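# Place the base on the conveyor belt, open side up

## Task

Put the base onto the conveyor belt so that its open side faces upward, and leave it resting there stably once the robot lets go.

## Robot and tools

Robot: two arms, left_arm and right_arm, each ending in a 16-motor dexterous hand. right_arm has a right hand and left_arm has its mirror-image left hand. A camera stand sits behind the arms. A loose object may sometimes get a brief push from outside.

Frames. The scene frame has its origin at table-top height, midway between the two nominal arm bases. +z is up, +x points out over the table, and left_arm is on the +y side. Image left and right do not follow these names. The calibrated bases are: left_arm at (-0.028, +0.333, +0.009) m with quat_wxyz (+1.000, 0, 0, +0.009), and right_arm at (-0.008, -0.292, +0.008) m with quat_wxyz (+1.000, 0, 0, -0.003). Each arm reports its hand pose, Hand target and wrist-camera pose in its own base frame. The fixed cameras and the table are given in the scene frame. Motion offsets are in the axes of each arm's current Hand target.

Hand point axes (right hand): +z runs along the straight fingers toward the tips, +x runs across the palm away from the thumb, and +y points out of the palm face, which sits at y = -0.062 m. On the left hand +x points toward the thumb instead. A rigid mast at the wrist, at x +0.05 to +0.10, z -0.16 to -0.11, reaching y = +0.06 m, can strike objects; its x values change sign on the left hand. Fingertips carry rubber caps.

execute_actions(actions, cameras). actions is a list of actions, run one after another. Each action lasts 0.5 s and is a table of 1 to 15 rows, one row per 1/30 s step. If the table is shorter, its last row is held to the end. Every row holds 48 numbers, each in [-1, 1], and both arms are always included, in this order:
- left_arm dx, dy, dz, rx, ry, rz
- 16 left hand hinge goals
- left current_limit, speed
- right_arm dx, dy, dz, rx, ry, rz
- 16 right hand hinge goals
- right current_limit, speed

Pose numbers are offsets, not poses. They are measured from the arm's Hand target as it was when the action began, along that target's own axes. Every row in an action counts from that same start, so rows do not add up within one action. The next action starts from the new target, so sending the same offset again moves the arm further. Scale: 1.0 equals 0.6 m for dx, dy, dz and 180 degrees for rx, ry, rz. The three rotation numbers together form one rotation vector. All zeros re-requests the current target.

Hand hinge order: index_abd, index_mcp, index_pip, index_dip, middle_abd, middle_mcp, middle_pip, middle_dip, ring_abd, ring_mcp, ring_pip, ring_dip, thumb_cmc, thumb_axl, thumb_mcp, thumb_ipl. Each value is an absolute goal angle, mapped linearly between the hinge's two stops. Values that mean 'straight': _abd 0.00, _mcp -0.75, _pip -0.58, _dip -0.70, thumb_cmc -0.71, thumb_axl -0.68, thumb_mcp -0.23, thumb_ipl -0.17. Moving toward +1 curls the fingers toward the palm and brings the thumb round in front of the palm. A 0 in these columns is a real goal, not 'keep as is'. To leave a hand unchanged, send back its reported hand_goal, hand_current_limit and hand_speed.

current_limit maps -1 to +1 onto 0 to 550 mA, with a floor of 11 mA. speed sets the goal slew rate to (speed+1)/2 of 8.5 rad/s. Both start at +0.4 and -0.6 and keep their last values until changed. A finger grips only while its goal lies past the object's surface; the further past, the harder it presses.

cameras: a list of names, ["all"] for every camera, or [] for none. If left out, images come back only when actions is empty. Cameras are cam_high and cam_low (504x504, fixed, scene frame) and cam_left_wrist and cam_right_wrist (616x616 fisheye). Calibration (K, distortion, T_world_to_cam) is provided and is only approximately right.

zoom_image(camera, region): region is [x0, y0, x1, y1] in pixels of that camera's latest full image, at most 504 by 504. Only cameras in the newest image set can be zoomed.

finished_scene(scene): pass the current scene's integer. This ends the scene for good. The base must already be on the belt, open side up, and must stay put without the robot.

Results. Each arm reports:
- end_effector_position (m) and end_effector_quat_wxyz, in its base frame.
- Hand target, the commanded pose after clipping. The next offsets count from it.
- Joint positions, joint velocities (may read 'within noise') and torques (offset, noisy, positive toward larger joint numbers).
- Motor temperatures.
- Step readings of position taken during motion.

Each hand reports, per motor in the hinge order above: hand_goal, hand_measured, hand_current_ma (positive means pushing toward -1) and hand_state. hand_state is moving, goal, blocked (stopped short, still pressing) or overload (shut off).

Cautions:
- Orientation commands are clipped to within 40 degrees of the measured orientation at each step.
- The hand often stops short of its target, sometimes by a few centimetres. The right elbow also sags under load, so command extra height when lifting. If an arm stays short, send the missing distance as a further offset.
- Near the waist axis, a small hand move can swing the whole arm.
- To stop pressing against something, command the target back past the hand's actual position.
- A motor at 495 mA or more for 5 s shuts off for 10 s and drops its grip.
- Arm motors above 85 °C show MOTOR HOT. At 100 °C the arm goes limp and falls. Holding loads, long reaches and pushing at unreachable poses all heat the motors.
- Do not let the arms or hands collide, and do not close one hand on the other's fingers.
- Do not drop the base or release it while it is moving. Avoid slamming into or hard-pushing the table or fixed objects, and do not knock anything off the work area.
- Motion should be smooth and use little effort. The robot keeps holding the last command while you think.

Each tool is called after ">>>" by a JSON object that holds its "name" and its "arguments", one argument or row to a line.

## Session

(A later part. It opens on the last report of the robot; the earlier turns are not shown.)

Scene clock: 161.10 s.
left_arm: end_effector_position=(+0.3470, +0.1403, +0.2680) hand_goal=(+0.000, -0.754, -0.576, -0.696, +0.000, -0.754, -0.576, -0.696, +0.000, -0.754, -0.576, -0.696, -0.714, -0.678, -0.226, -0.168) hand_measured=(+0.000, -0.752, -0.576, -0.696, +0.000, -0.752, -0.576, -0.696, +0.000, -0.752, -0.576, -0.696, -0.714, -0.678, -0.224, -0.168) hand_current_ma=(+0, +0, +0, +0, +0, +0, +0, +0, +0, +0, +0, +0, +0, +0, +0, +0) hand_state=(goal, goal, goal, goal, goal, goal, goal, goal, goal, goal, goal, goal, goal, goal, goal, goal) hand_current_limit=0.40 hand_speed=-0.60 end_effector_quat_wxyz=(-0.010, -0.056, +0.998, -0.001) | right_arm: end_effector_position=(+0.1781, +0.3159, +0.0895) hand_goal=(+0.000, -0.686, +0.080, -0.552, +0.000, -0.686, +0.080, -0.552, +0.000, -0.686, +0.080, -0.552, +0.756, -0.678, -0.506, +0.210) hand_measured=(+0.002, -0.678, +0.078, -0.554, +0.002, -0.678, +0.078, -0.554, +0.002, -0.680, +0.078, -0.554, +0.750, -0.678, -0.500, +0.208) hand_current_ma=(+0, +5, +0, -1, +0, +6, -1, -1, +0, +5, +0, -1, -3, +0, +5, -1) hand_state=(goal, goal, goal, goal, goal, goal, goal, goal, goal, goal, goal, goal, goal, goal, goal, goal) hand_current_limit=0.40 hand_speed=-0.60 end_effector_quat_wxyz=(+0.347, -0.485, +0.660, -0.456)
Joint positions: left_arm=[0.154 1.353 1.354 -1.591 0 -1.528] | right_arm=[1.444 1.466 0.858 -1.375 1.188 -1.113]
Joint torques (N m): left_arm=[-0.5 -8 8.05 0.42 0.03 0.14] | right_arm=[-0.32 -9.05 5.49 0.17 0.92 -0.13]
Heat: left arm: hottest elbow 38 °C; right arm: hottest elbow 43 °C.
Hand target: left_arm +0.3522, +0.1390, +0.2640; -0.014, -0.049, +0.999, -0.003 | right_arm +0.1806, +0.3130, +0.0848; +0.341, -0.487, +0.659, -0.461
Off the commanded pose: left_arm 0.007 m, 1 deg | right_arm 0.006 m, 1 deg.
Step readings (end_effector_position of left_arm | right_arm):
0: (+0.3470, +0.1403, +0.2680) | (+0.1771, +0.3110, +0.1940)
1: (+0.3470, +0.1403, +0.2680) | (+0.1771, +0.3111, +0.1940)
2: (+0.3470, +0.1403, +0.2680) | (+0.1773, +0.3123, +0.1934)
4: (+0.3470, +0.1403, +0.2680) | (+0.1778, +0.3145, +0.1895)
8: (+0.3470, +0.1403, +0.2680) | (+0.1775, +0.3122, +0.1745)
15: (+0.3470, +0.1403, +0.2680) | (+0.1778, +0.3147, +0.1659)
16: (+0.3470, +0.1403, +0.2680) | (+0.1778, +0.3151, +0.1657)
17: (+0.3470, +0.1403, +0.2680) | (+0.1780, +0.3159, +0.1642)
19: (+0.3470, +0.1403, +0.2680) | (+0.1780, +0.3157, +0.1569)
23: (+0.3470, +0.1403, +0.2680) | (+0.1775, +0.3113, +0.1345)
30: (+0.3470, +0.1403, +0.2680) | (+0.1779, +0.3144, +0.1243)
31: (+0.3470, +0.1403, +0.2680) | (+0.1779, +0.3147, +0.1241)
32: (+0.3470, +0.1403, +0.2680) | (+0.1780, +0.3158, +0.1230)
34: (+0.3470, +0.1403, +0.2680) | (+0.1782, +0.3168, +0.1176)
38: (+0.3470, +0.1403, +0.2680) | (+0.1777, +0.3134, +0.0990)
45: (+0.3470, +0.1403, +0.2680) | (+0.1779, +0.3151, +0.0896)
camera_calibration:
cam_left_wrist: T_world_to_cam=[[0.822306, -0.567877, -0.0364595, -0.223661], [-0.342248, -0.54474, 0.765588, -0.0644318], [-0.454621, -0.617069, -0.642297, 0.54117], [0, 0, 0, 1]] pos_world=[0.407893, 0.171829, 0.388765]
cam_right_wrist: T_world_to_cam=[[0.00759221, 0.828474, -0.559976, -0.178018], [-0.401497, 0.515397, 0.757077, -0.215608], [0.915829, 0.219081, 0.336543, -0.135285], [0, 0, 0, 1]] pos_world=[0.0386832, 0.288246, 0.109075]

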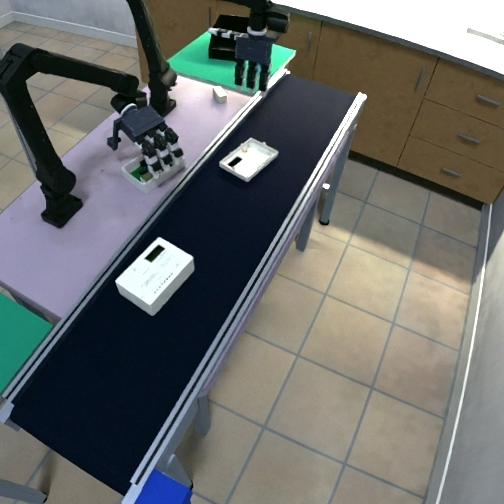

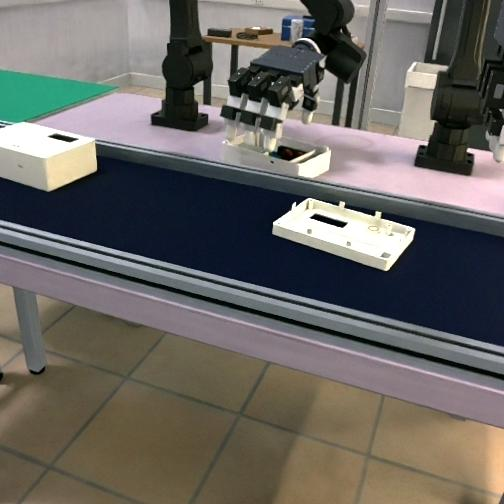

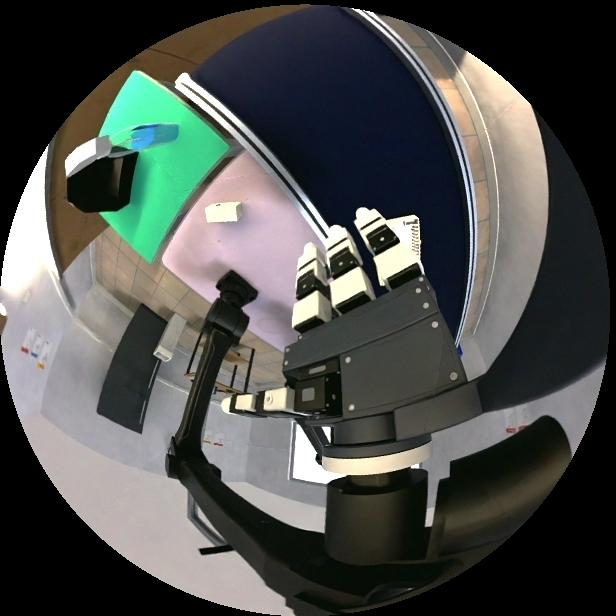

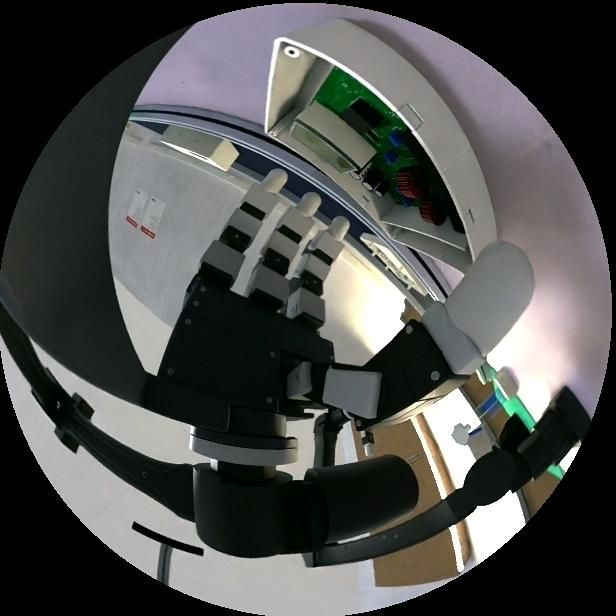

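>>> {"name": "execute_actions", "arguments": {
  "actions": [
    [[0,0,0,0,0,0,0,-0.754,-0.576,-0.696,0,-0.754,-0.576,-0.696,0,-0.754,-0.576,-0.696,-0.714,-0.678,-0.226,-0.168,0.4,-0.6,0,0.0392,0.0142,0,0,0,0,-0.685,0.08,-0.551,0,-0.685,0.08,-0.551,0,-0.685,0.08,-0.551,0.757,-0.678,-0.506,0.211,0.4,-0.6]],
    [[0,0,0,0,0,0,0,-0.754,-0.576,-0.696,0,-0.754,-0.576,-0.696,0,-0.754,-0.576,-0.696,-0.714,-0.678,-0.226,-0.168,0.4,-0.6,0,0.0345,0.0125,0,0,0,0,-0.685,0.08,-0.551,0,-0.685,0.08,-0.551,0,-0.685,0.08,-0.551,0.757,-0.678,-0.506,0.211,0.4,-0.6]]
  ],
  "cameras": ["all"]
}}

>>> {"name": "zoom_image", "arguments": {
  "camera": "cam_low",
  "region": [210, 60, 350, 200]
}}

>>> {"name": "zoom_image", "arguments": {
  "camera": "cam_right_wrist",
  "region": [230, 10, 530, 310]
}}

Scene clock: 176.07 s.
left_arm: end_effector_position=(+0.3470, +0.1403, +0.2680) hand_goal=(+0.000, -0.754, -0.576, -0.696, +0.000, -0.754, -0.576, -0.696, +0.000, -0.754, -0.576, -0.696, -0.714, -0.678, -0.226, -0.168) hand_measured=(+0.000, -0.752, -0.576, -0.696, +0.000, -0.752, -0.576, -0.696, +0.000, -0.752, -0.576, -0.696, -0.714, -0.678, -0.224, -0.168) hand_current_ma=(+0, +0, +0, +0, +0, +0, +0, +0, +0, +0, +0, +0, +0, +0, +0, +0) hand_state=(goal, goal, goal, goal, goal, goal, goal, goal, goal, goal, goal, goal, goal, goal, goal, goal) hand_current_limit=0.40 hand_speed=-0.60 end_effector_quat_wxyz=(-0.010, -0.056, +0.998, -0.001) | right_arm: end_effector_position=(+0.1782, +0.3171, +0.0434) hand_goal=(+0.000, -0.686, +0.080, -0.552, +0.000, -0.686, +0.080, -0.552, +0.000, -0.686, +0.080, -0.552, +0.756, -0.678, -0.506, +0.210) hand_measured=(+0.002, -0.678, +0.078, -0.554, +0.002, -0.678, +0.078, -0.554, +0.002, -0.680, +0.078, -0.554, +0.752, -0.678, -0.500, +0.208) hand_current_ma=(+0, +5, +0, -1, +0, +6, -1, -1, +0, +5, +0, -1, -3, +0, +5, -1) hand_state=(goal, goal, goal, goal, goal, goal, goal, goal, goal, goal, goal, goal, goal, goal, goal, goal) hand_current_limit=0.40 hand_speed=-0.60 end_effector_quat_wxyz=(+0.348, -0.484, +0.661, -0.455)
Joint positions: left_arm=[0.154 1.353 1.354 -1.591 0 -1.528] | right_arm=[1.444 1.556 0.806 -1.231 1.188 -1.113]
Joint torques (N m): left_arm=[-0.73 -8.12 8.14 0.44 0.03 0.13] | right_arm=[-0.32 -9.17 4.7 0.16 0.93 -0.11]
Heat: left arm: hottest elbow 38 °C; right arm: hottest elbow 42 °C.
Hand target: left_arm +0.3522, +0.1390, +0.2640; -0.014, -0.049, +0.999, -0.003 | right_arm +0.1806, +0.3131, +0.0377; +0.341, -0.487, +0.659, -0.461
Off the commanded pose: left_arm 0.007 m, 1 deg | right_arm 0.007 m, 1 deg.
Step readings (end_effector_position of left_arm | right_arm):
0: (+0.3470, +0.1403, +0.2680) | (+0.1781, +0.3159, +0.0895)
1: (+0.3470, +0.1403, +0.2680) | (+0.1781, +0.3161, +0.0895)
2: (+0.3470, +0.1403, +0.2680) | (+0.1782, +0.3168, +0.0887)
4: (+0.3470, +0.1403, +0.2680) | (+0.1783, +0.3181, +0.0851)
8: (+0.3470, +0.1403, +0.2680) | (+0.1780, +0.3159, +0.0721)
15: (+0.3470, +0.1403, +0.2680) | (+0.1781, +0.3161, +0.0653)
16: (+0.3470, +0.1403, +0.2680) | (+0.1781, +0.3164, +0.0652)
17: (+0.3470, +0.1403, +0.2680) | (+0.1782, +0.3172, +0.0646)
19: (+0.3470, +0.1403, +0.2680) | (+0.1784, +0.3187, +0.0613)
23: (+0.3470, +0.1403, +0.2680) | (+0.1782, +0.3169, +0.0495)
30: (+0.3470, +0.1403, +0.2680) | (+0.1781, +0.3167, +0.0435)
camera_calibration:
cam_left_wrist: T_world_to_cam=[[0.822306, -0.567877, -0.0364595, -0.223661], [-0.342248, -0.54474, 0.765588, -0.0644318], [-0.454621, -0.617069, -0.642297, 0.54117], [0, 0, 0, 1]] pos_world=[0.407893, 0.171829, 0.388765]
cam_right_wrist: T_world_to_cam=[[0.00781998, 0.830175, -0.557447, -0.205464], [-0.401861, 0.513077, 0.758459, -0.180514], [0.915667, 0.218085, 0.337627, -0.119932], [0, 0, 0, 1]] pos_world=[0.0388829, 0.289344, 0.0628692]

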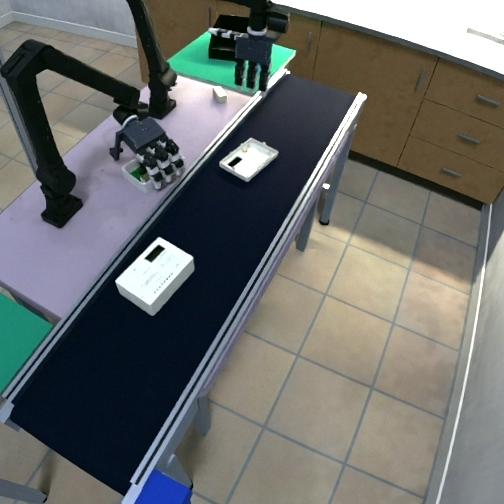

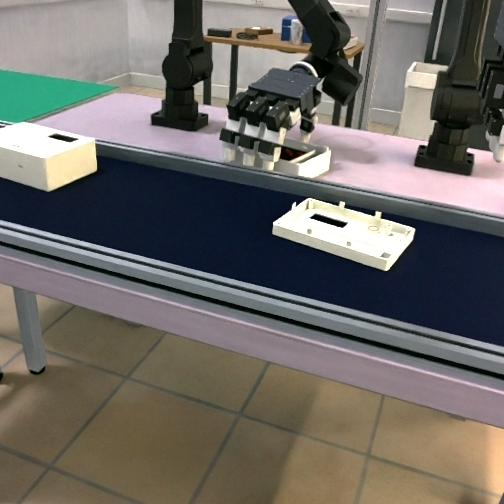

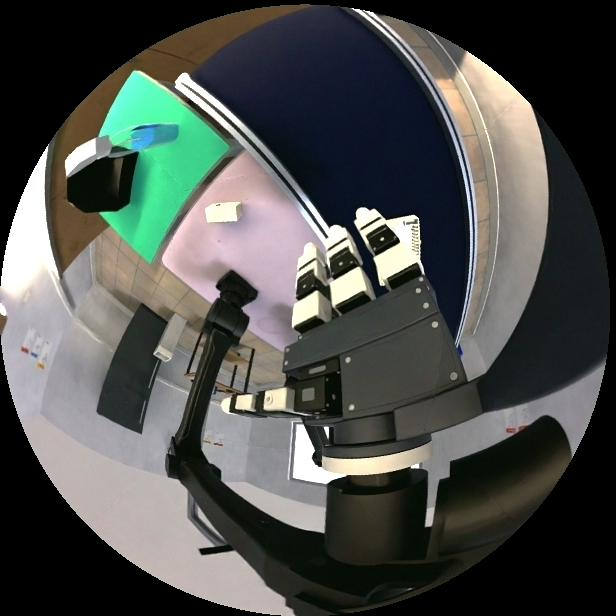

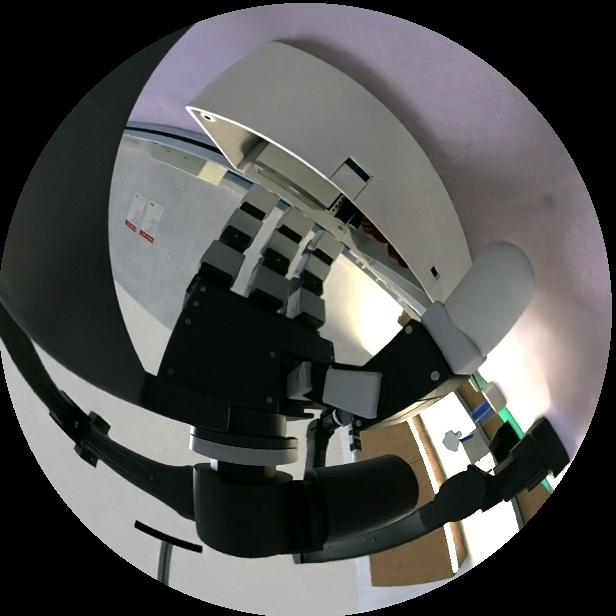

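Scaled by 3.600.

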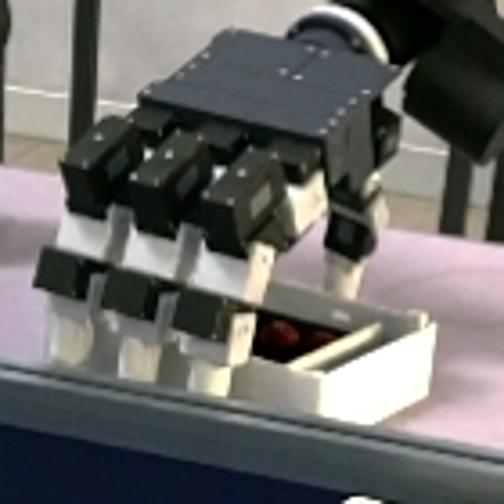

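Scaled by 1.680 from the camera's 616x616 image, which has a finer 880x880 frame.

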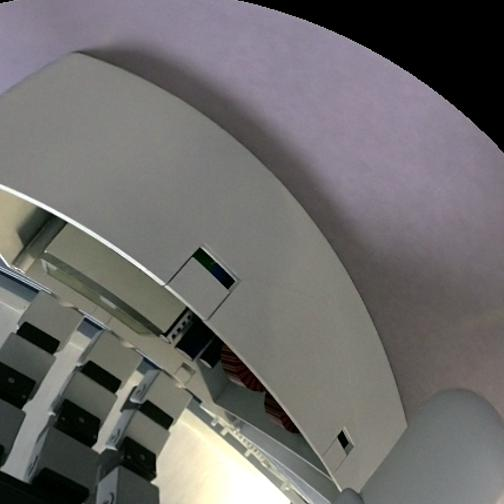

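>>> {"name": "execute_actions", "arguments": {
  "actions": [
    [[0,0,0,0,0,0,0,-0.754,-0.576,-0.696,0,-0.754,-0.576,-0.696,0,-0.754,-0.576,-0.696,-0.714,-0.678,-0.226,-0.168,0.4,-0.6,0,0,0,0,0,0,0,-0.685,0.299,-0.551,0,-0.685,0.299,-0.551,0,-0.685,0.299,-0.551,0.757,-0.678,-0.315,0.211,0.4,-0.85]],
    [[0,0,0,0,0,0,0,-0.754,-0.576,-0.696,0,-0.754,-0.576,-0.696,0,-0.754,-0.576,-0.696,-0.714,-0.678,-0.226,-0.168,0.4,-0.6,0,0,0,0,0,0,0,-0.685,0.299,-0.551,0,-0.685,0.299,-0.551,0,-0.685,0.299,-0.551,0.757,-0.678,-0.315,0.211,0.4,-0.85]]
  ],
  "cameras": ["cam_low", "cam_right_wrist"]
}}

>>> {"name": "zoom_image", "arguments": {
  "camera": "cam_low",
  "region": [210, 60, 350, 200]
}}

Scene clock: 184.73 s.
left_arm: end_effector_position=(+0.3470, +0.1403, +0.2680) hand_goal=(+0.000, -0.754, -0.576, -0.696, +0.000, -0.754, -0.576, -0.696, +0.000, -0.754, -0.576, -0.696, -0.714, -0.678, -0.226, -0.168) hand_measured=(+0.000, -0.752, -0.576, -0.696, +0.000, -0.752, -0.576, -0.696, +0.000, -0.752, -0.576, -0.696, -0.714, -0.678, -0.224, -0.168) hand_current_ma=(+0, +0, +0, +0, +0, +0, +0, +0, +0, +0, +0, +0, +0, +0, +0, +0) hand_state=(goal, goal, goal, goal, goal, goal, goal, goal, goal, goal, goal, goal, goal, goal, goal, goal) hand_current_limit=0.40 hand_speed=-0.60 end_effector_quat_wxyz=(-0.010, -0.056, +0.998, -0.001) | right_arm: end_effector_position=(+0.1798, +0.3163, +0.0434) hand_goal=(+0.000, -0.686, +0.298, -0.552, +0.000, -0.686, +0.298, -0.552, +0.000, -0.686, +0.298, -0.552, +0.756, -0.678, -0.316, +0.210) hand_measured=(+0.002, -0.678, +0.288, -0.554, +0.002, -0.678, +0.284, -0.554, +0.002, -0.682, +0.284, -0.554, +0.752, -0.678, -0.326, +0.206) hand_current_ma=(+0, +5, -8, -1, +0, +5, -13, -1, +0, +3, -12, -1, -3, +0, -14, -2) hand_state=(goal, goal, goal, goal, goal, goal, goal, goal, goal, goal, goal, goal, goal, goal, goal, goal) hand_current_limit=0.40 hand_speed=-0.85 end_effector_quat_wxyz=(+0.347, -0.483, +0.662, -0.456)
Joint positions: left_arm=[0.154 1.353 1.354 -1.591 0 -1.528] | right_arm=[1.439 1.556 0.806 -1.231 1.188 -1.113]
Joint torques (N m): left_arm=[-0.62 -8.06 8.16 0.43 0.02 0.15] | right_arm=[-0.15 -9.23 4.74 0.24 0.93 -0.11]
Heat: left arm: hottest elbow 38 °C; right arm: hottest elbow 41 °C.
Hand target: left_arm +0.3522, +0.1390, +0.2640; -0.014, -0.049, +0.999, -0.003 | right_arm +0.1805, +0.3131, +0.0377; +0.341, -0.487, +0.659, -0.461
Off the commanded pose: left_arm 0.007 m, 1 deg | right_arm 0.006 m, 1 deg.
Step readings (end_effector_position of left_arm | right_arm):
0: (+0.3470, +0.1403, +0.2680) | (+0.1782, +0.3172, +0.0434)
1: (+0.3470, +0.1403, +0.2680) | (+0.1782, +0.3172, +0.0434)
2: (+0.3470, +0.1403, +0.2680) | (+0.1782, +0.3172, +0.0434)
4: (+0.3470, +0.1403, +0.2680) | (+0.1782, +0.3172, +0.0434)
8: (+0.3470, +0.1403, +0.2680) | (+0.1782, +0.3172, +0.0434)
15: (+0.3470, +0.1403, +0.2680) | (+0.1798, +0.3163, +0.0434)
16: (+0.3470, +0.1403, +0.2680) | (+0.1798, +0.3163, +0.0434)
17: (+0.3470, +0.1403, +0.2680) | (+0.1798, +0.3163, +0.0434)
19: (+0.3470, +0.1403, +0.2680) | (+0.1798, +0.3163, +0.0434)
23: (+0.3470, +0.1403, +0.2680) | (+0.1798, +0.3163, +0.0434)
30: (+0.3470, +0.1403, +0.2680) | (+0.1798, +0.3163, +0.0434)
camera_calibration:
cam_right_wrist: T_world_to_cam=[[0.0118748, 0.830166, -0.55739, -0.205482], [-0.399299, 0.514993, 0.758513, -0.180518], [0.916744, 0.213558, 0.3376, -0.119898], [0, 0, 0, 1]] pos_world=[0.0402748, 0.289155, 0.0628692]
Images, in order (width x height): cam_low 504x504, cam_right_wrist 616x616.

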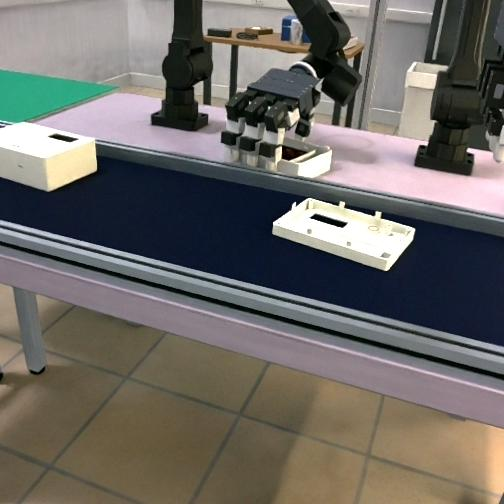

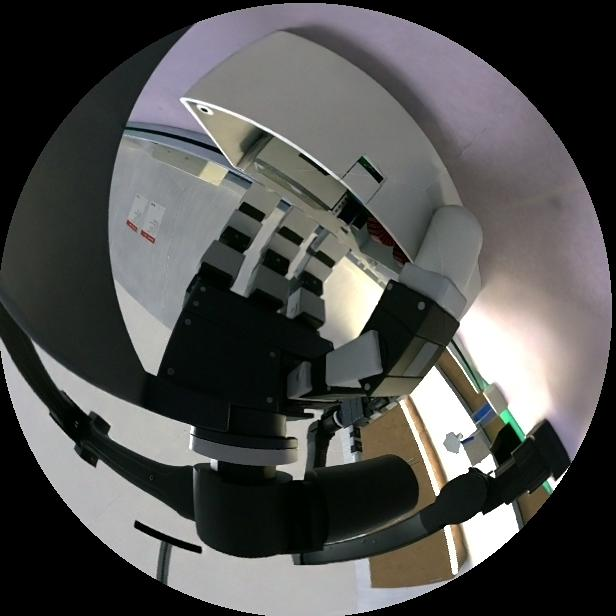

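Scaled by 3.600.

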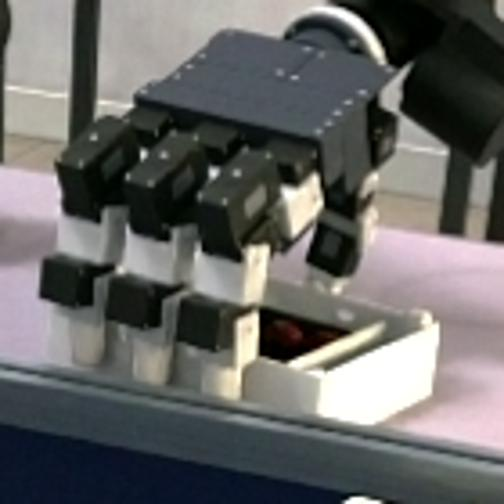

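>>> {"name": "execute_actions", "arguments": {
  "actions": [
    [[0,0,0,0,0,0,0,-0.754,-0.576,-0.696,0,-0.754,-0.576,-0.696,0,-0.754,-0.576,-0.696,-0.714,-0.678,-0.226,-0.168,0.4,-0.6,0,0,0,0,0,0,0,-0.685,0.4,-0.551,0,-0.685,0.4,-0.551,0,-0.685,0.4,-0.551,0.757,-0.678,-0.2,0.211,0.4,-0.85]],
    [[0,0,0,0,0,0,0,-0.754,-0.576,-0.696,0,-0.754,-0.576,-0.696,0,-0.754,-0.576,-0.696,-0.714,-0.678,-0.226,-0.168,0.4,-0.6,0,0,0,0,0,0,0,-0.6,0.5,-0.551,0,-0.6,0.5,-0.551,0,-0.6,0.5,-0.551,0.757,-0.678,-0.112,0.211,0.4,-0.85]]
  ],
  "cameras": ["cam_low", "cam_right_wrist"]
}}

>>> {"name": "zoom_image", "arguments": {
  "camera": "cam_low",
  "region": [210, 60, 350, 200]
}}

Scene clock: 191.33 s.
left_arm: end_effector_position=(+0.3470, +0.1403, +0.2680) hand_goal=(+0.000, -0.754, -0.576, -0.696, +0.000, -0.754, -0.576, -0.696, +0.000, -0.754, -0.576, -0.696, -0.714, -0.678, -0.226, -0.168) hand_measured=(+0.000, -0.752, -0.576, -0.696, +0.000, -0.752, -0.576, -0.696, +0.000, -0.752, -0.576, -0.696, -0.714, -0.678, -0.224, -0.168) hand_current_ma=(+0, +0, +0, +0, +0, +0, +0, +0, +0, +0, +0, +0, +0, +0, +0, +0) hand_state=(goal, goal, goal, goal, goal, goal, goal, goal, goal, goal, goal, goal, goal, goal, goal, goal) hand_current_limit=0.40 hand_speed=-0.60 end_effector_quat_wxyz=(-0.010, -0.056, +0.998, -0.001) | right_arm: end_effector_position=(+0.1830, +0.3153, +0.0444) hand_goal=(+0.000, -0.600, +0.500, -0.552, +0.000, -0.600, +0.500, -0.552, +0.000, -0.600, +0.500, -0.552, +0.756, -0.678, -0.112, +0.210) hand_measured=(+0.002, -0.702, +0.398, -0.576, +0.002, -0.702, +0.394, -0.576, +0.002, -0.706, +0.398, -0.582, +0.750, -0.678, -0.322, +0.166) hand_current_ma=(+0, -295, -269, -32, +0, -299, -289, -30, +0, -313, -271, -41, -4, +0, -385, -124) hand_state=(goal, blocked, blocked, blocked, goal, blocked, blocked, blocked, goal, blocked, blocked, blocked, goal, goal, blocked, blocked) hand_current_limit=0.40 hand_speed=-0.85 end_effector_quat_wxyz=(+0.348, -0.480, +0.661, -0.459)
Joint positions: left_arm=[0.154 1.353 1.354 -1.591 0 -1.528] | right_arm=[1.432 1.556 0.806 -1.231 1.196 -1.115]
Joint torques (N m): left_arm=[-0.62 -8.12 8.14 0.42 0.04 0.13] | right_arm=[0.32 -9.23 4.71 0.21 0.6 -0.11]
Heat: left arm: hottest elbow 38 °C; right arm: hottest elbow 41 °C.
Hand target: left_arm +0.3522, +0.1390, +0.2640; -0.014, -0.049, +0.999, -0.003 | right_arm +0.1806, +0.3132, +0.0378; +0.342, -0.487, +0.659, -0.461
Off the commanded pose: left_arm 0.007 m, 1 deg | right_arm 0.007 m, 1 deg.
Step readings (end_effector_position of left_arm | right_arm):
0: (+0.3470, +0.1403, +0.2680) | (+0.1798, +0.3163, +0.0434)
1: (+0.3470, +0.1403, +0.2680) | (+0.1798, +0.3163, +0.0434)
2: (+0.3470, +0.1403, +0.2680) | (+0.1798, +0.3163, +0.0434)
4: (+0.3470, +0.1403, +0.2680) | (+0.1799, +0.3162, +0.0434)
8: (+0.3470, +0.1403, +0.2680) | (+0.1808, +0.3160, +0.0436)
15: (+0.3470, +0.1403, +0.2680) | (+0.1808, +0.3160, +0.0436)
16: (+0.3470, +0.1403, +0.2680) | (+0.1808, +0.3160, +0.0436)
17: (+0.3470, +0.1403, +0.2680) | (+0.1810, +0.3159, +0.0438)
19: (+0.3470, +0.1403, +0.2680) | (+0.1818, +0.3157, +0.0441)
23: (+0.3470, +0.1403, +0.2680) | (+0.1829, +0.3152, +0.0443)
30: (+0.3470, +0.1403, +0.2680) | (+0.1830, +0.3153, +0.0444)
camera_calibration:
cam_right_wrist: T_world_to_cam=[[0.018465, 0.828983, -0.558969, -0.204906], [-0.402895, 0.517834, 0.754668, -0.17956], [0.91506, 0.211271, 0.343555, -0.122205], [0, 0, 0, 1]] pos_world=[0.0432649, 0.288664, 0.0629563]
Images, in order (width x height): cam_low 504x504, cam_right_wrist 616x616.

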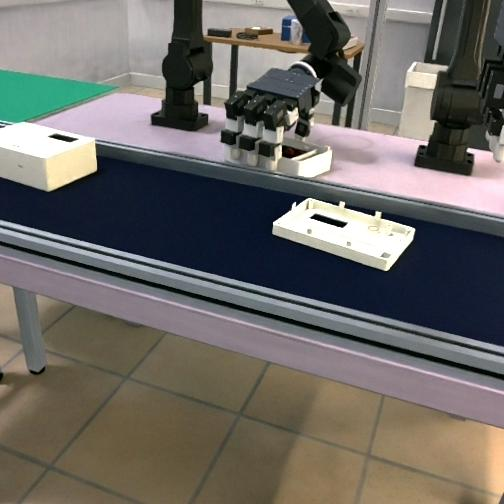

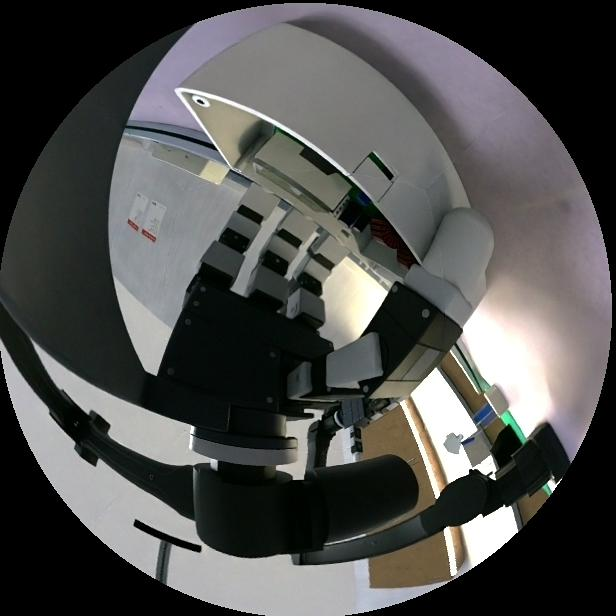

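Scaled by 3.600.

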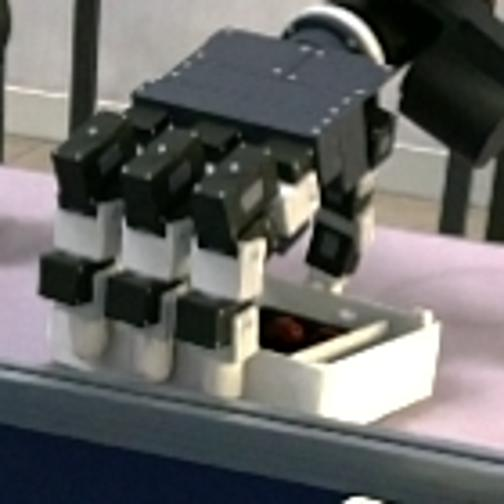

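>>> {"name": "execute_actions", "arguments": {
  "actions": [
    [[0,0,0,0,0,0,0,-0.754,-0.576,-0.696,0,-0.754,-0.576,-0.696,0,-0.754,-0.576,-0.696,-0.714,-0.678,-0.226,-0.168,0.4,-0.6,0,-0.0313,-0.0114,0,0,0,0,-0.6,0.5,-0.551,0,-0.6,0.5,-0.551,0,-0.6,0.5,-0.551,0.757,-0.678,-0.112,0.211,0.4,-0.85]],
    [[0,0,0,0,0,0,0,-0.754,-0.576,-0.696,0,-0.754,-0.576,-0.696,0,-0.754,-0.576,-0.696,-0.714,-0.678,-0.226,-0.168,0.4,-0.6,0,-0.0313,-0.0114,0,0,0,0,-0.6,0.5,-0.551,0,-0.6,0.5,-0.551,0,-0.6,0.5,-0.551,0.757,-0.678,-0.112,0.211,0.4,-0.85]]
  ],
  "cameras": ["cam_low", "cam_right_wrist", "cam_high"]
}}

>>> {"name": "zoom_image", "arguments": {
  "camera": "cam_low",
  "region": [210, 60, 350, 200]
}}

Scene clock: 194.97 s.
left_arm: end_effector_position=(+0.3470, +0.1403, +0.2680) hand_goal=(+0.000, -0.754, -0.576, -0.696, +0.000, -0.754, -0.576, -0.696, +0.000, -0.754, -0.576, -0.696, -0.714, -0.678, -0.226, -0.168) hand_measured=(+0.000, -0.752, -0.576, -0.696, +0.000, -0.752, -0.576, -0.696, +0.000, -0.752, -0.576, -0.696, -0.714, -0.678, -0.224, -0.168) hand_current_ma=(+0, +0, +0, +0, +0, +0, +0, +0, +0, +0, +0, +0, +0, +0, +0, +0) hand_state=(goal, goal, goal, goal, goal, goal, goal, goal, goal, goal, goal, goal, goal, goal, goal, goal) hand_current_limit=0.40 hand_speed=-0.60 end_effector_quat_wxyz=(-0.010, -0.056, +0.998, -0.001) | right_arm: end_effector_position=(+0.1793, +0.2997, +0.0638) hand_goal=(+0.000, -0.600, +0.500, -0.552, +0.000, -0.600, +0.500, -0.552, +0.000, -0.600, +0.500, -0.552, +0.756, -0.678, -0.112, +0.210) hand_measured=(+0.002, -0.700, +0.404, -0.578, +0.002, -0.692, +0.404, -0.576, +0.002, -0.686, +0.414, -0.582, +0.720, -0.678, -0.330, +0.156) hand_current_ma=(+0, -289, -249, -33, +0, -254, -249, -30, +0, -231, -212, -42, -60, +0, -385, -159) hand_state=(goal, blocked, blocked, blocked, goal, blocked, blocked, blocked, goal, blocked, blocked, blocked, blocked, goal, blocked, blocked) hand_current_limit=0.40 hand_speed=-0.85 end_effector_quat_wxyz=(+0.333, -0.490, +0.655, -0.469)
Joint positions: left_arm=[0.154 1.353 1.354 -1.591 0 -1.528] | right_arm=[1.432 1.497 0.806 -1.324 1.186 -1.122]
Joint torques (N m): left_arm=[-0.56 -8.12 8.14 0.39 0.03 0.13] | right_arm=[0.44 -10.29 8.02 -0.8 1 -0.07]
Heat: left arm: hottest elbow 38 °C; right arm: hottest elbow 41 °C.
Hand target: left_arm +0.3522, +0.1390, +0.2640; -0.014, -0.049, +0.999, -0.003 | right_arm +0.1805, +0.3131, +0.0777; +0.341, -0.487, +0.658, -0.461
Off the commanded pose: left_arm 0.007 m, 1 deg | right_arm 0.019 m, 1 deg.
Step readings (end_effector_position of left_arm | right_arm):
0: (+0.3470, +0.1403, +0.2680) | (+0.1830, +0.3153, +0.0444)
1: (+0.3470, +0.1403, +0.2680) | (+0.1830, +0.3153, +0.0444)
2: (+0.3470, +0.1403, +0.2680) | (+0.1829, +0.3152, +0.0445)
4: (+0.3470, +0.1403, +0.2680) | (+0.1822, +0.3139, +0.0450)
8: (+0.3470, +0.1403, +0.2680) | (+0.1811, +0.3110, +0.0463)
15: (+0.3470, +0.1403, +0.2680) | (+0.1808, +0.3092, +0.0480)
16: (+0.3470, +0.1403, +0.2680) | (+0.1807, +0.3090, +0.0480)
17: (+0.3470, +0.1403, +0.2680) | (+0.1806, +0.3083, +0.0485)
19: (+0.3470, +0.1403, +0.2680) | (+0.1802, +0.3055, +0.0513)
23: (+0.3470, +0.1403, +0.2680) | (+0.1797, +0.3022, +0.0600)
30: (+0.3470, +0.1403, +0.2680) | (+0.1794, +0.3001, +0.0638)
camera_calibration:
cam_right_wrist: T_world_to_cam=[[0.0105651, 0.806177, -0.591581, -0.170717], [-0.389916, 0.548104, 0.739965, -0.19807], [0.92079, 0.222849, 0.320132, -0.125219], [0, 0, 0, 1]] pos_world=[0.0398735, 0.274096, 0.0856581]
Images, in order (width x height): cam_high 504x504, cam_low 504x504, cam_right_wrist 616x616.

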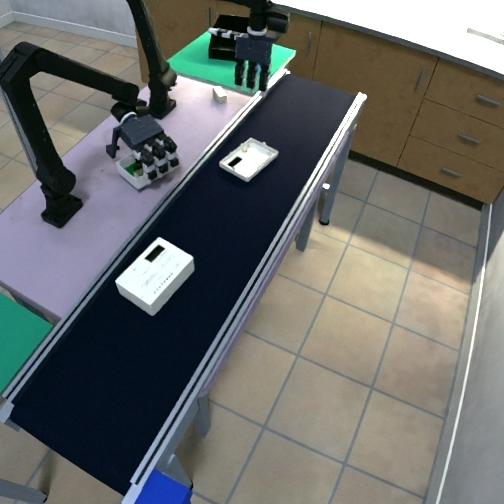

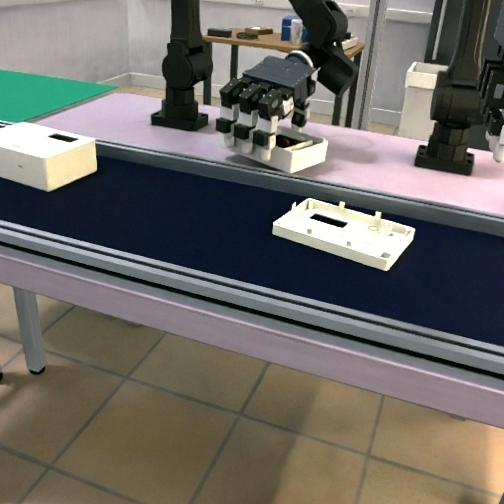

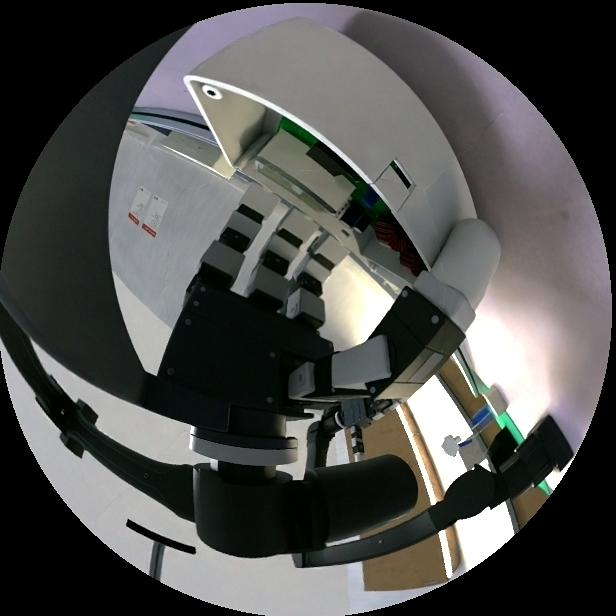

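Scaled by 3.600.

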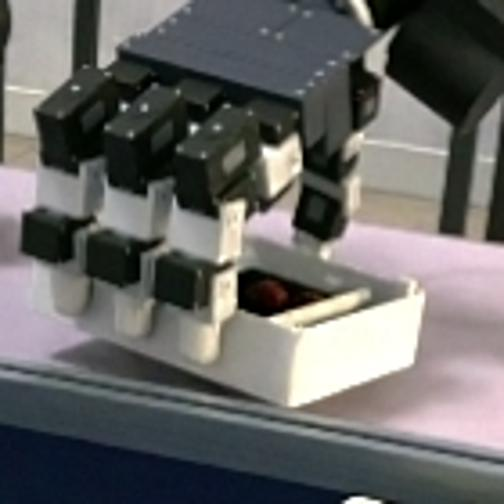

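>>> {"name": "execute_actions", "arguments": {
  "actions": [
    [[0,0,0,0,0,0,0,-0.754,-0.576,-0.696,0,-0.754,-0.576,-0.696,0,-0.754,-0.576,-0.696,-0.714,-0.678,-0.226,-0.168,0.4,-0.6,0,0.0313,0.0114,0,0,0,0,-0.6,0.5,-0.551,0,-0.6,0.5,-0.551,0,-0.6,0.5,-0.551,0.757,-0.678,-0.112,0.211,0.4,-0.85]],
    [[0,0,0,0,0,0,0,-0.754,-0.576,-0.696,0,-0.754,-0.576,-0.696,0,-0.754,-0.576,-0.696,-0.714,-0.678,-0.226,-0.168,0.4,-0.6,0,0.0235,0.0085,0,0,0,0,-0.6,0.5,-0.551,0,-0.6,0.5,-0.551,0,-0.6,0.5,-0.551,0.757,-0.678,-0.112,0.211,0.4,-0.85]]
  ],
  "cameras": ["cam_low"]
}}

>>> {"name": "zoom_image", "arguments": {
  "camera": "cam_low",
  "region": [210, 60, 350, 200]
}}

Scene clock: 201.00 s.
left_arm: end_effector_position=(+0.3470, +0.1403, +0.2680) hand_goal=(+0.000, -0.754, -0.576, -0.696, +0.000, -0.754, -0.576, -0.696, +0.000, -0.754, -0.576, -0.696, -0.714, -0.678, -0.226, -0.168) hand_measured=(+0.000, -0.752, -0.576, -0.696, +0.000, -0.752, -0.576, -0.696, +0.000, -0.752, -0.576, -0.696, -0.714, -0.678, -0.224, -0.168) hand_current_ma=(+0, +0, +0, +0, +0, +0, +0, +0, +0, +0, +0, +0, +0, +0, +0, +0) hand_state=(goal, goal, goal, goal, goal, goal, goal, goal, goal, goal, goal, goal, goal, goal, goal, goal) hand_current_limit=0.40 hand_speed=-0.60 end_effector_quat_wxyz=(-0.010, -0.056, +0.998, -0.001) | right_arm: end_effector_position=(+0.1809, +0.3117, +0.0449) hand_goal=(+0.000, -0.600, +0.500, -0.552, +0.000, -0.600, +0.500, -0.552, +0.000, -0.600, +0.500, -0.552, +0.756, -0.678, -0.112, +0.210) hand_measured=(+0.002, -0.700, +0.408, -0.578, +0.002, -0.688, +0.404, -0.578, +0.002, -0.684, +0.414, -0.582, +0.720, -0.678, -0.332, +0.156) hand_current_ma=(+0, -289, -234, -33, +0, -240, -249, -34, +0, -221, -212, -44, -59, +0, -385, -159) hand_state=(goal, blocked, blocked, blocked, goal, blocked, blocked, blocked, goal, blocked, blocked, blocked, blocked, goal, blocked, blocked) hand_current_limit=0.40 hand_speed=-0.85 end_effector_quat_wxyz=(+0.340, -0.485, +0.660, -0.461)
Joint positions: left_arm=[0.154 1.353 1.354 -1.591 0 -1.528] | right_arm=[1.432 1.55 0.806 -1.245 1.185 -1.122]
Joint torques (N m): left_arm=[-0.62 -7.88 8.16 0.39 0.02 0.12] | right_arm=[0.56 -9.58 5.05 0.13 1 -0.03]
Heat: left arm: hottest elbow 38 °C; right arm: hottest elbow 41 °C.
Hand target: left_arm +0.3522, +0.1390, +0.2640; -0.014, -0.049, +0.999, -0.003 | right_arm +0.1805, +0.3131, +0.0427; +0.341, -0.487, +0.659, -0.461
Off the commanded pose: left_arm 0.007 m, 1 deg | right_arm 0.003 m, 0 deg.
Step readings (end_effector_position of left_arm | right_arm):
0: (+0.3470, +0.1403, +0.2680) | (+0.1793, +0.2997, +0.0638)
1: (+0.3470, +0.1403, +0.2680) | (+0.1793, +0.2997, +0.0638)
2: (+0.3470, +0.1403, +0.2680) | (+0.1793, +0.2997, +0.0638)
4: (+0.3470, +0.1403, +0.2680) | (+0.1795, +0.3008, +0.0632)
8: (+0.3470, +0.1403, +0.2680) | (+0.1799, +0.3037, +0.0588)
15: (+0.3470, +0.1403, +0.2680) | (+0.1800, +0.3047, +0.0552)
16: (+0.3470, +0.1403, +0.2680) | (+0.1800, +0.3049, +0.0551)
17: (+0.3470, +0.1403, +0.2680) | (+0.1801, +0.3055, +0.0548)
19: (+0.3470, +0.1403, +0.2680) | (+0.1804, +0.3081, +0.0528)
23: (+0.3470, +0.1403, +0.2680) | (+0.1808, +0.3106, +0.0466)
30: (+0.3470, +0.1403, +0.2680) | (+0.1809, +0.3114, +0.0450)
Images, in order (width x height): cam_low 504x504.

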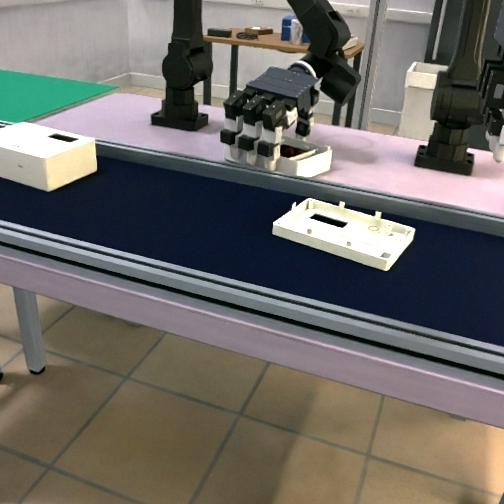

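Scaled by 3.600.

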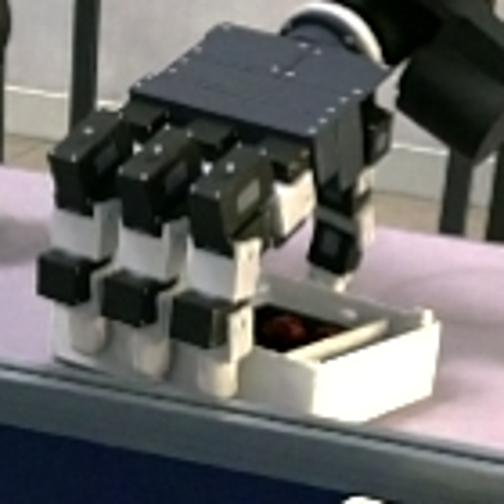

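>>> {"name": "execute_actions", "arguments": {
  "actions": [
    [[0,0,0,0,0,0,0,-0.754,-0.576,-0.696,0,-0.754,-0.576,-0.696,0,-0.754,-0.576,-0.696,-0.714,-0.678,-0.226,-0.168,0.4,-0.6,0,0,0,0,0,0,0,-0.685,0.299,-0.551,0,-0.685,0.299,-0.551,0,-0.685,0.299,-0.551,0.757,-0.678,-0.33,0.211,0.4,-0.85]],
    [[0,0,0,0,0,0,0,-0.754,-0.576,-0.696,0,-0.754,-0.576,-0.696,0,-0.754,-0.576,-0.696,-0.714,-0.678,-0.226,-0.168,0.4,-0.6,0,0,0,0,0,0,0,-0.685,0.13,-0.551,0,-0.685,0.13,-0.551,0,-0.685,0.13,-0.551,0.829,-0.678,-0.45,0.211,0.4,-0.7]],
    [[0,0,0,0,0,0,0,-0.754,-0.576,-0.696,0,-0.754,-0.576,-0.696,0,-0.754,-0.576,-0.696,-0.714,-0.678,-0.226,-0.168,0.4,-0.6,-0.0367,0,0,0,0,0,0,-0.685,0.13,-0.551,0,-0.685,0.13,-0.551,0,-0.685,0.13,-0.551,0.829,-0.678,-0.45,0.211,0.4,-0.7]]
  ],
  "cameras": ["cam_low", "cam_right_wrist"]
}}

>>> {"name": "zoom_image", "arguments": {
  "camera": "cam_low",
  "region": [210, 60, 350, 200]
}}

Scene clock: 207.93 s.
left_arm: end_effector_position=(+0.3470, +0.1403, +0.2680) hand_goal=(+0.000, -0.754, -0.576, -0.696, +0.000, -0.754, -0.576, -0.696, +0.000, -0.754, -0.576, -0.696, -0.714, -0.678, -0.226, -0.168) hand_measured=(+0.000, -0.752, -0.576, -0.696, +0.000, -0.752, -0.576, -0.696, +0.000, -0.752, -0.576, -0.696, -0.714, -0.678, -0.224, -0.168) hand_current_ma=(+0, +0, +0, +0, +0, +0, +0, +0, +0, +0, +0, +0, +0, +0, +0, +0) hand_state=(goal, goal, goal, goal, goal, goal, goal, goal, goal, goal, goal, goal, goal, goal, goal, goal) hand_current_limit=0.40 hand_speed=-0.60 end_effector_quat_wxyz=(-0.010, -0.056, +0.998, -0.001) | right_arm: end_effector_position=(+0.1820, +0.3195, +0.0390) hand_goal=(+0.000, -0.686, +0.130, -0.552, +0.000, -0.686, +0.130, -0.552, +0.000, -0.686, +0.130, -0.552, +0.828, -0.678, -0.450, +0.210) hand_measured=(+0.002, -0.680, +0.134, -0.554, +0.002, -0.680, +0.134, -0.554, +0.002, -0.680, +0.134, -0.554, +0.820, -0.678, -0.444, +0.208) hand_current_ma=(+0, +4, +2, -1, +0, +4, +3, -1, +0, +4, +2, -1, -6, +0, +5, -1) hand_state=(goal, goal, goal, goal, goal, goal, goal, goal, goal, goal, goal, goal, goal, goal, goal, goal) hand_current_limit=0.40 hand_speed=-0.70 end_effector_quat_wxyz=(+0.337, -0.491, +0.654, -0.466)
Joint positions: left_arm=[0.154 1.353 1.354 -1.591 0 -1.528] | right_arm=[1.433 1.586 0.829 -1.238 1.189 -1.135]
Joint torques (N m): left_arm=[-0.79 -8.06 8.16 0.44 0.04 0.14] | right_arm=[-0.26 -9.47 7.6 0.18 1.02 -0.13]
Heat: left arm: hottest elbow 38 °C; right arm: hottest elbow 41 °C.
Hand target: left_arm +0.3522, +0.1390, +0.2640; -0.014, -0.049, +0.999, -0.003 | right_arm +0.1869, +0.3342, +0.0427; +0.341, -0.487, +0.659, -0.461
Off the commanded pose: left_arm 0.007 m, 1 deg | right_arm 0.016 m, 1 deg.
Step readings (end_effector_position of left_arm | right_arm):
0: (+0.3470, +0.1403, +0.2680) | (+0.1809, +0.3117, +0.0449)
1: (+0.3470, +0.1403, +0.2680) | (+0.1809, +0.3117, +0.0449)
2: (+0.3470, +0.1403, +0.2680) | (+0.1809, +0.3117, +0.0449)
4: (+0.3470, +0.1403, +0.2680) | (+0.1810, +0.3118, +0.0449)
8: (+0.3470, +0.1403, +0.2680) | (+0.1810, +0.3121, +0.0449)
15: (+0.3470, +0.1403, +0.2680) | (+0.1808, +0.3123, +0.0449)
16: (+0.3470, +0.1403, +0.2680) | (+0.1808, +0.3123, +0.0449)
17: (+0.3470, +0.1403, +0.2680) | (+0.1808, +0.3123, +0.0449)
19: (+0.3470, +0.1403, +0.2680) | (+0.1808, +0.3123, +0.0449)
23: (+0.3470, +0.1403, +0.2680) | (+0.1808, +0.3123, +0.0449)
30: (+0.3470, +0.1403, +0.2680) | (+0.1808, +0.3123, +0.0449)
31: (+0.3470, +0.1403, +0.2680) | (+0.1808, +0.3123, +0.0449)
32: (+0.3470, +0.1403, +0.2680) | (+0.1809, +0.3123, +0.0449)
34: (+0.3470, +0.1403, +0.2680) | (+0.1811, +0.3123, +0.0437)
38: (+0.3470, +0.1403, +0.2680) | (+0.1814, +0.3154, +0.0394)
45: (+0.3470, +0.1403, +0.2680) | (+0.1820, +0.3194, +0.0390)
camera_calibration:
cam_right_wrist: T_world_to_cam=[[0.00633692, 0.809606, -0.586939, -0.201908], [-0.395199, 0.541196, 0.742243, -0.186499], [0.918574, 0.227254, 0.323385, -0.125311], [0, 0, 0, 1]] pos_world=[0.0426829, 0.292876, 0.0604439]
Images, in order (width x height): cam_low 504x504, cam_right_wrist 616x616.

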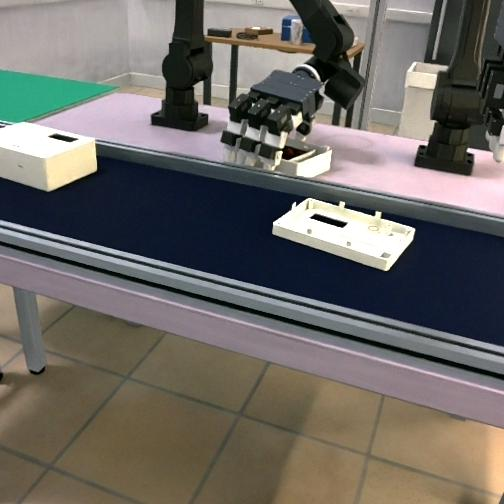

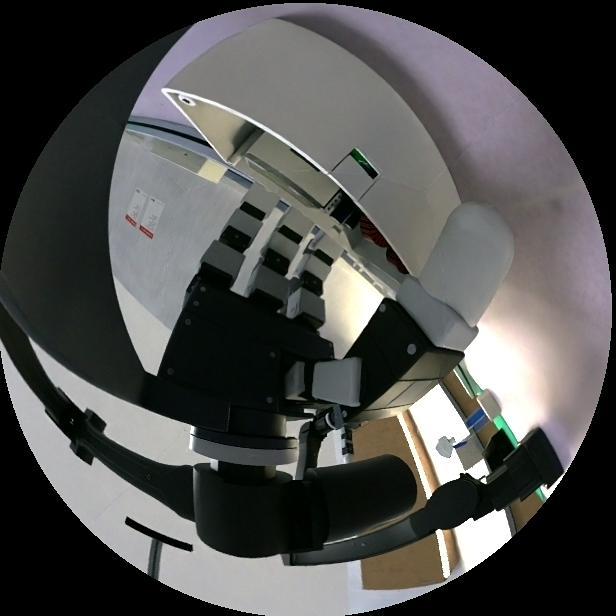

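Scaled by 3.600.

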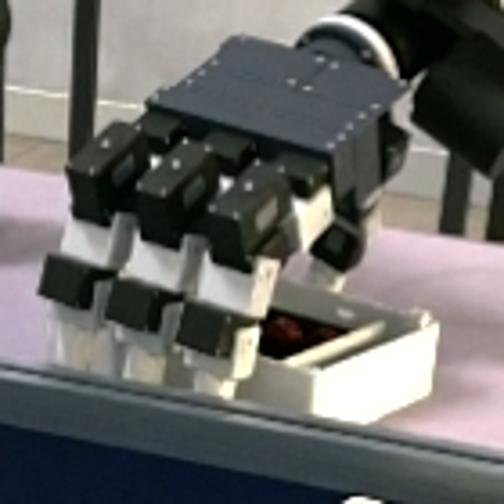

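>>> {"name": "execute_actions", "arguments": {
  "actions": [
    [[0,0,0,0,0,0,0,-0.754,-0.576,-0.696,0,-0.754,-0.576,-0.696,0,-0.754,-0.576,-0.696,-0.714,-0.678,-0.226,-0.168,0.4,-0.6,-0.025,-0.005,-0.0018,0,0,0,0,-0.685,0.13,-0.551,0,-0.685,0.13,-0.551,0,-0.685,0.13,-0.551,0.829,-0.678,-0.45,0.211,0.4,-0.7]]
  ],
  "cameras": ["cam_low"]
}}

>>> {"name": "zoom_image", "arguments": {
  "camera": "cam_low",
  "region": [210, 60, 350, 200]
}}

Scene clock: 211.17 s.
left_arm: end_effector_position=(+0.3470, +0.1403, +0.2680) hand_goal=(+0.000, -0.754, -0.576, -0.696, +0.000, -0.754, -0.576, -0.696, +0.000, -0.754, -0.576, -0.696, -0.714, -0.678, -0.226, -0.168) hand_measured=(+0.000, -0.752, -0.576, -0.696, +0.000, -0.752, -0.576, -0.696, +0.000, -0.752, -0.576, -0.696, -0.714, -0.678, -0.224, -0.168) hand_current_ma=(+0, +0, +0, +0, +0, +0, +0, +0, +0, +0, +0, +0, +0, +0, +0, +0) hand_state=(goal, goal, goal, goal, goal, goal, goal, goal, goal, goal, goal, goal, goal, goal, goal, goal) hand_current_limit=0.40 hand_speed=-0.60 end_effector_quat_wxyz=(-0.010, -0.056, +0.998, -0.001) | right_arm: end_effector_position=(+0.1860, +0.3361, +0.0435) hand_goal=(+0.000, -0.686, +0.130, -0.552, +0.000, -0.686, +0.130, -0.552, +0.000, -0.686, +0.130, -0.552, +0.828, -0.678, -0.450, +0.210) hand_measured=(+0.002, -0.680, +0.134, -0.554, +0.002, -0.680, +0.134, -0.554, +0.002, -0.680, +0.134, -0.554, +0.820, -0.678, -0.444, +0.208) hand_current_ma=(+0, +4, +2, -1, +0, +4, +3, -1, +0, +4, +2, -1, -5, +0, +5, -1) hand_state=(goal, goal, goal, goal, goal, goal, goal, goal, goal, goal, goal, goal, goal, goal, goal, goal) hand_current_limit=0.40 hand_speed=-0.70 end_effector_quat_wxyz=(+0.340, -0.490, +0.656, -0.463)
Joint positions: left_arm=[0.154 1.353 1.354 -1.591 0 -1.528] | right_arm=[1.429 1.607 0.873 -1.238 1.193 -1.152]
Joint torques (N m): left_arm=[-0.73 -8.23 8.14 0.38 0.03 0.14] | right_arm=[-0.44 -9.58 7.61 0.12 1.01 -0.13]
Heat: left arm: hottest elbow 38 °C; right arm: hottest elbow 41 °C.
Hand target: left_arm +0.3522, +0.1390, +0.2640; -0.014, -0.049, +0.999, -0.003 | right_arm +0.1914, +0.3485, +0.0459; +0.341, -0.487, +0.659, -0.461
Off the commanded pose: left_arm 0.007 m, 1 deg | right_arm 0.014 m, 1 deg.
Step readings (end_effector_position of left_arm | right_arm):
0: (+0.3470, +0.1403, +0.2680) | (+0.1820, +0.3194, +0.0390)
1: (+0.3470, +0.1403, +0.2680) | (+0.1820, +0.3194, +0.0390)
2: (+0.3470, +0.1403, +0.2680) | (+0.1822, +0.3199, +0.0392)
4: (+0.3470, +0.1403, +0.2680) | (+0.1829, +0.3234, +0.0401)
8: (+0.3470, +0.1403, +0.2680) | (+0.1853, +0.3341, +0.0434)
15: (+0.3470, +0.1403, +0.2680) | (+0.1860, +0.3364, +0.0441)
Images, in order (width x height): cam_low 504x504.

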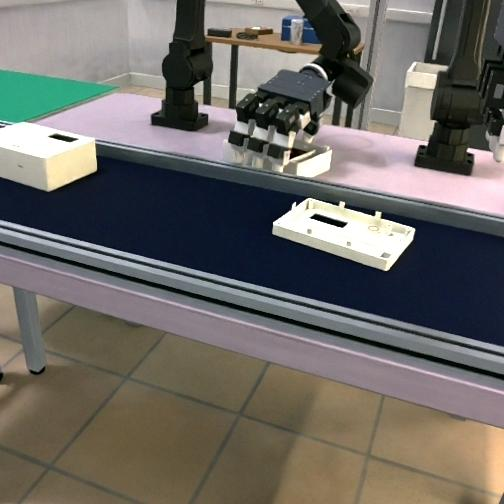

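Scaled by 3.600.

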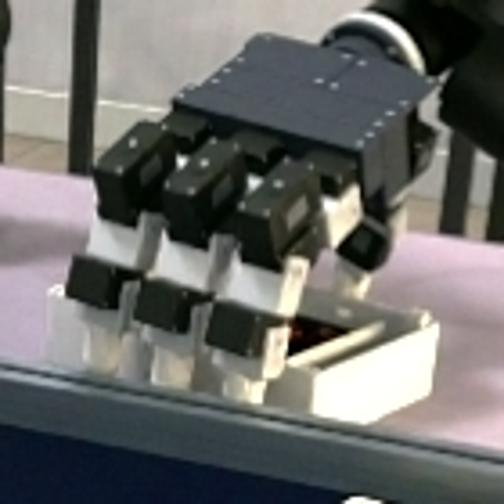

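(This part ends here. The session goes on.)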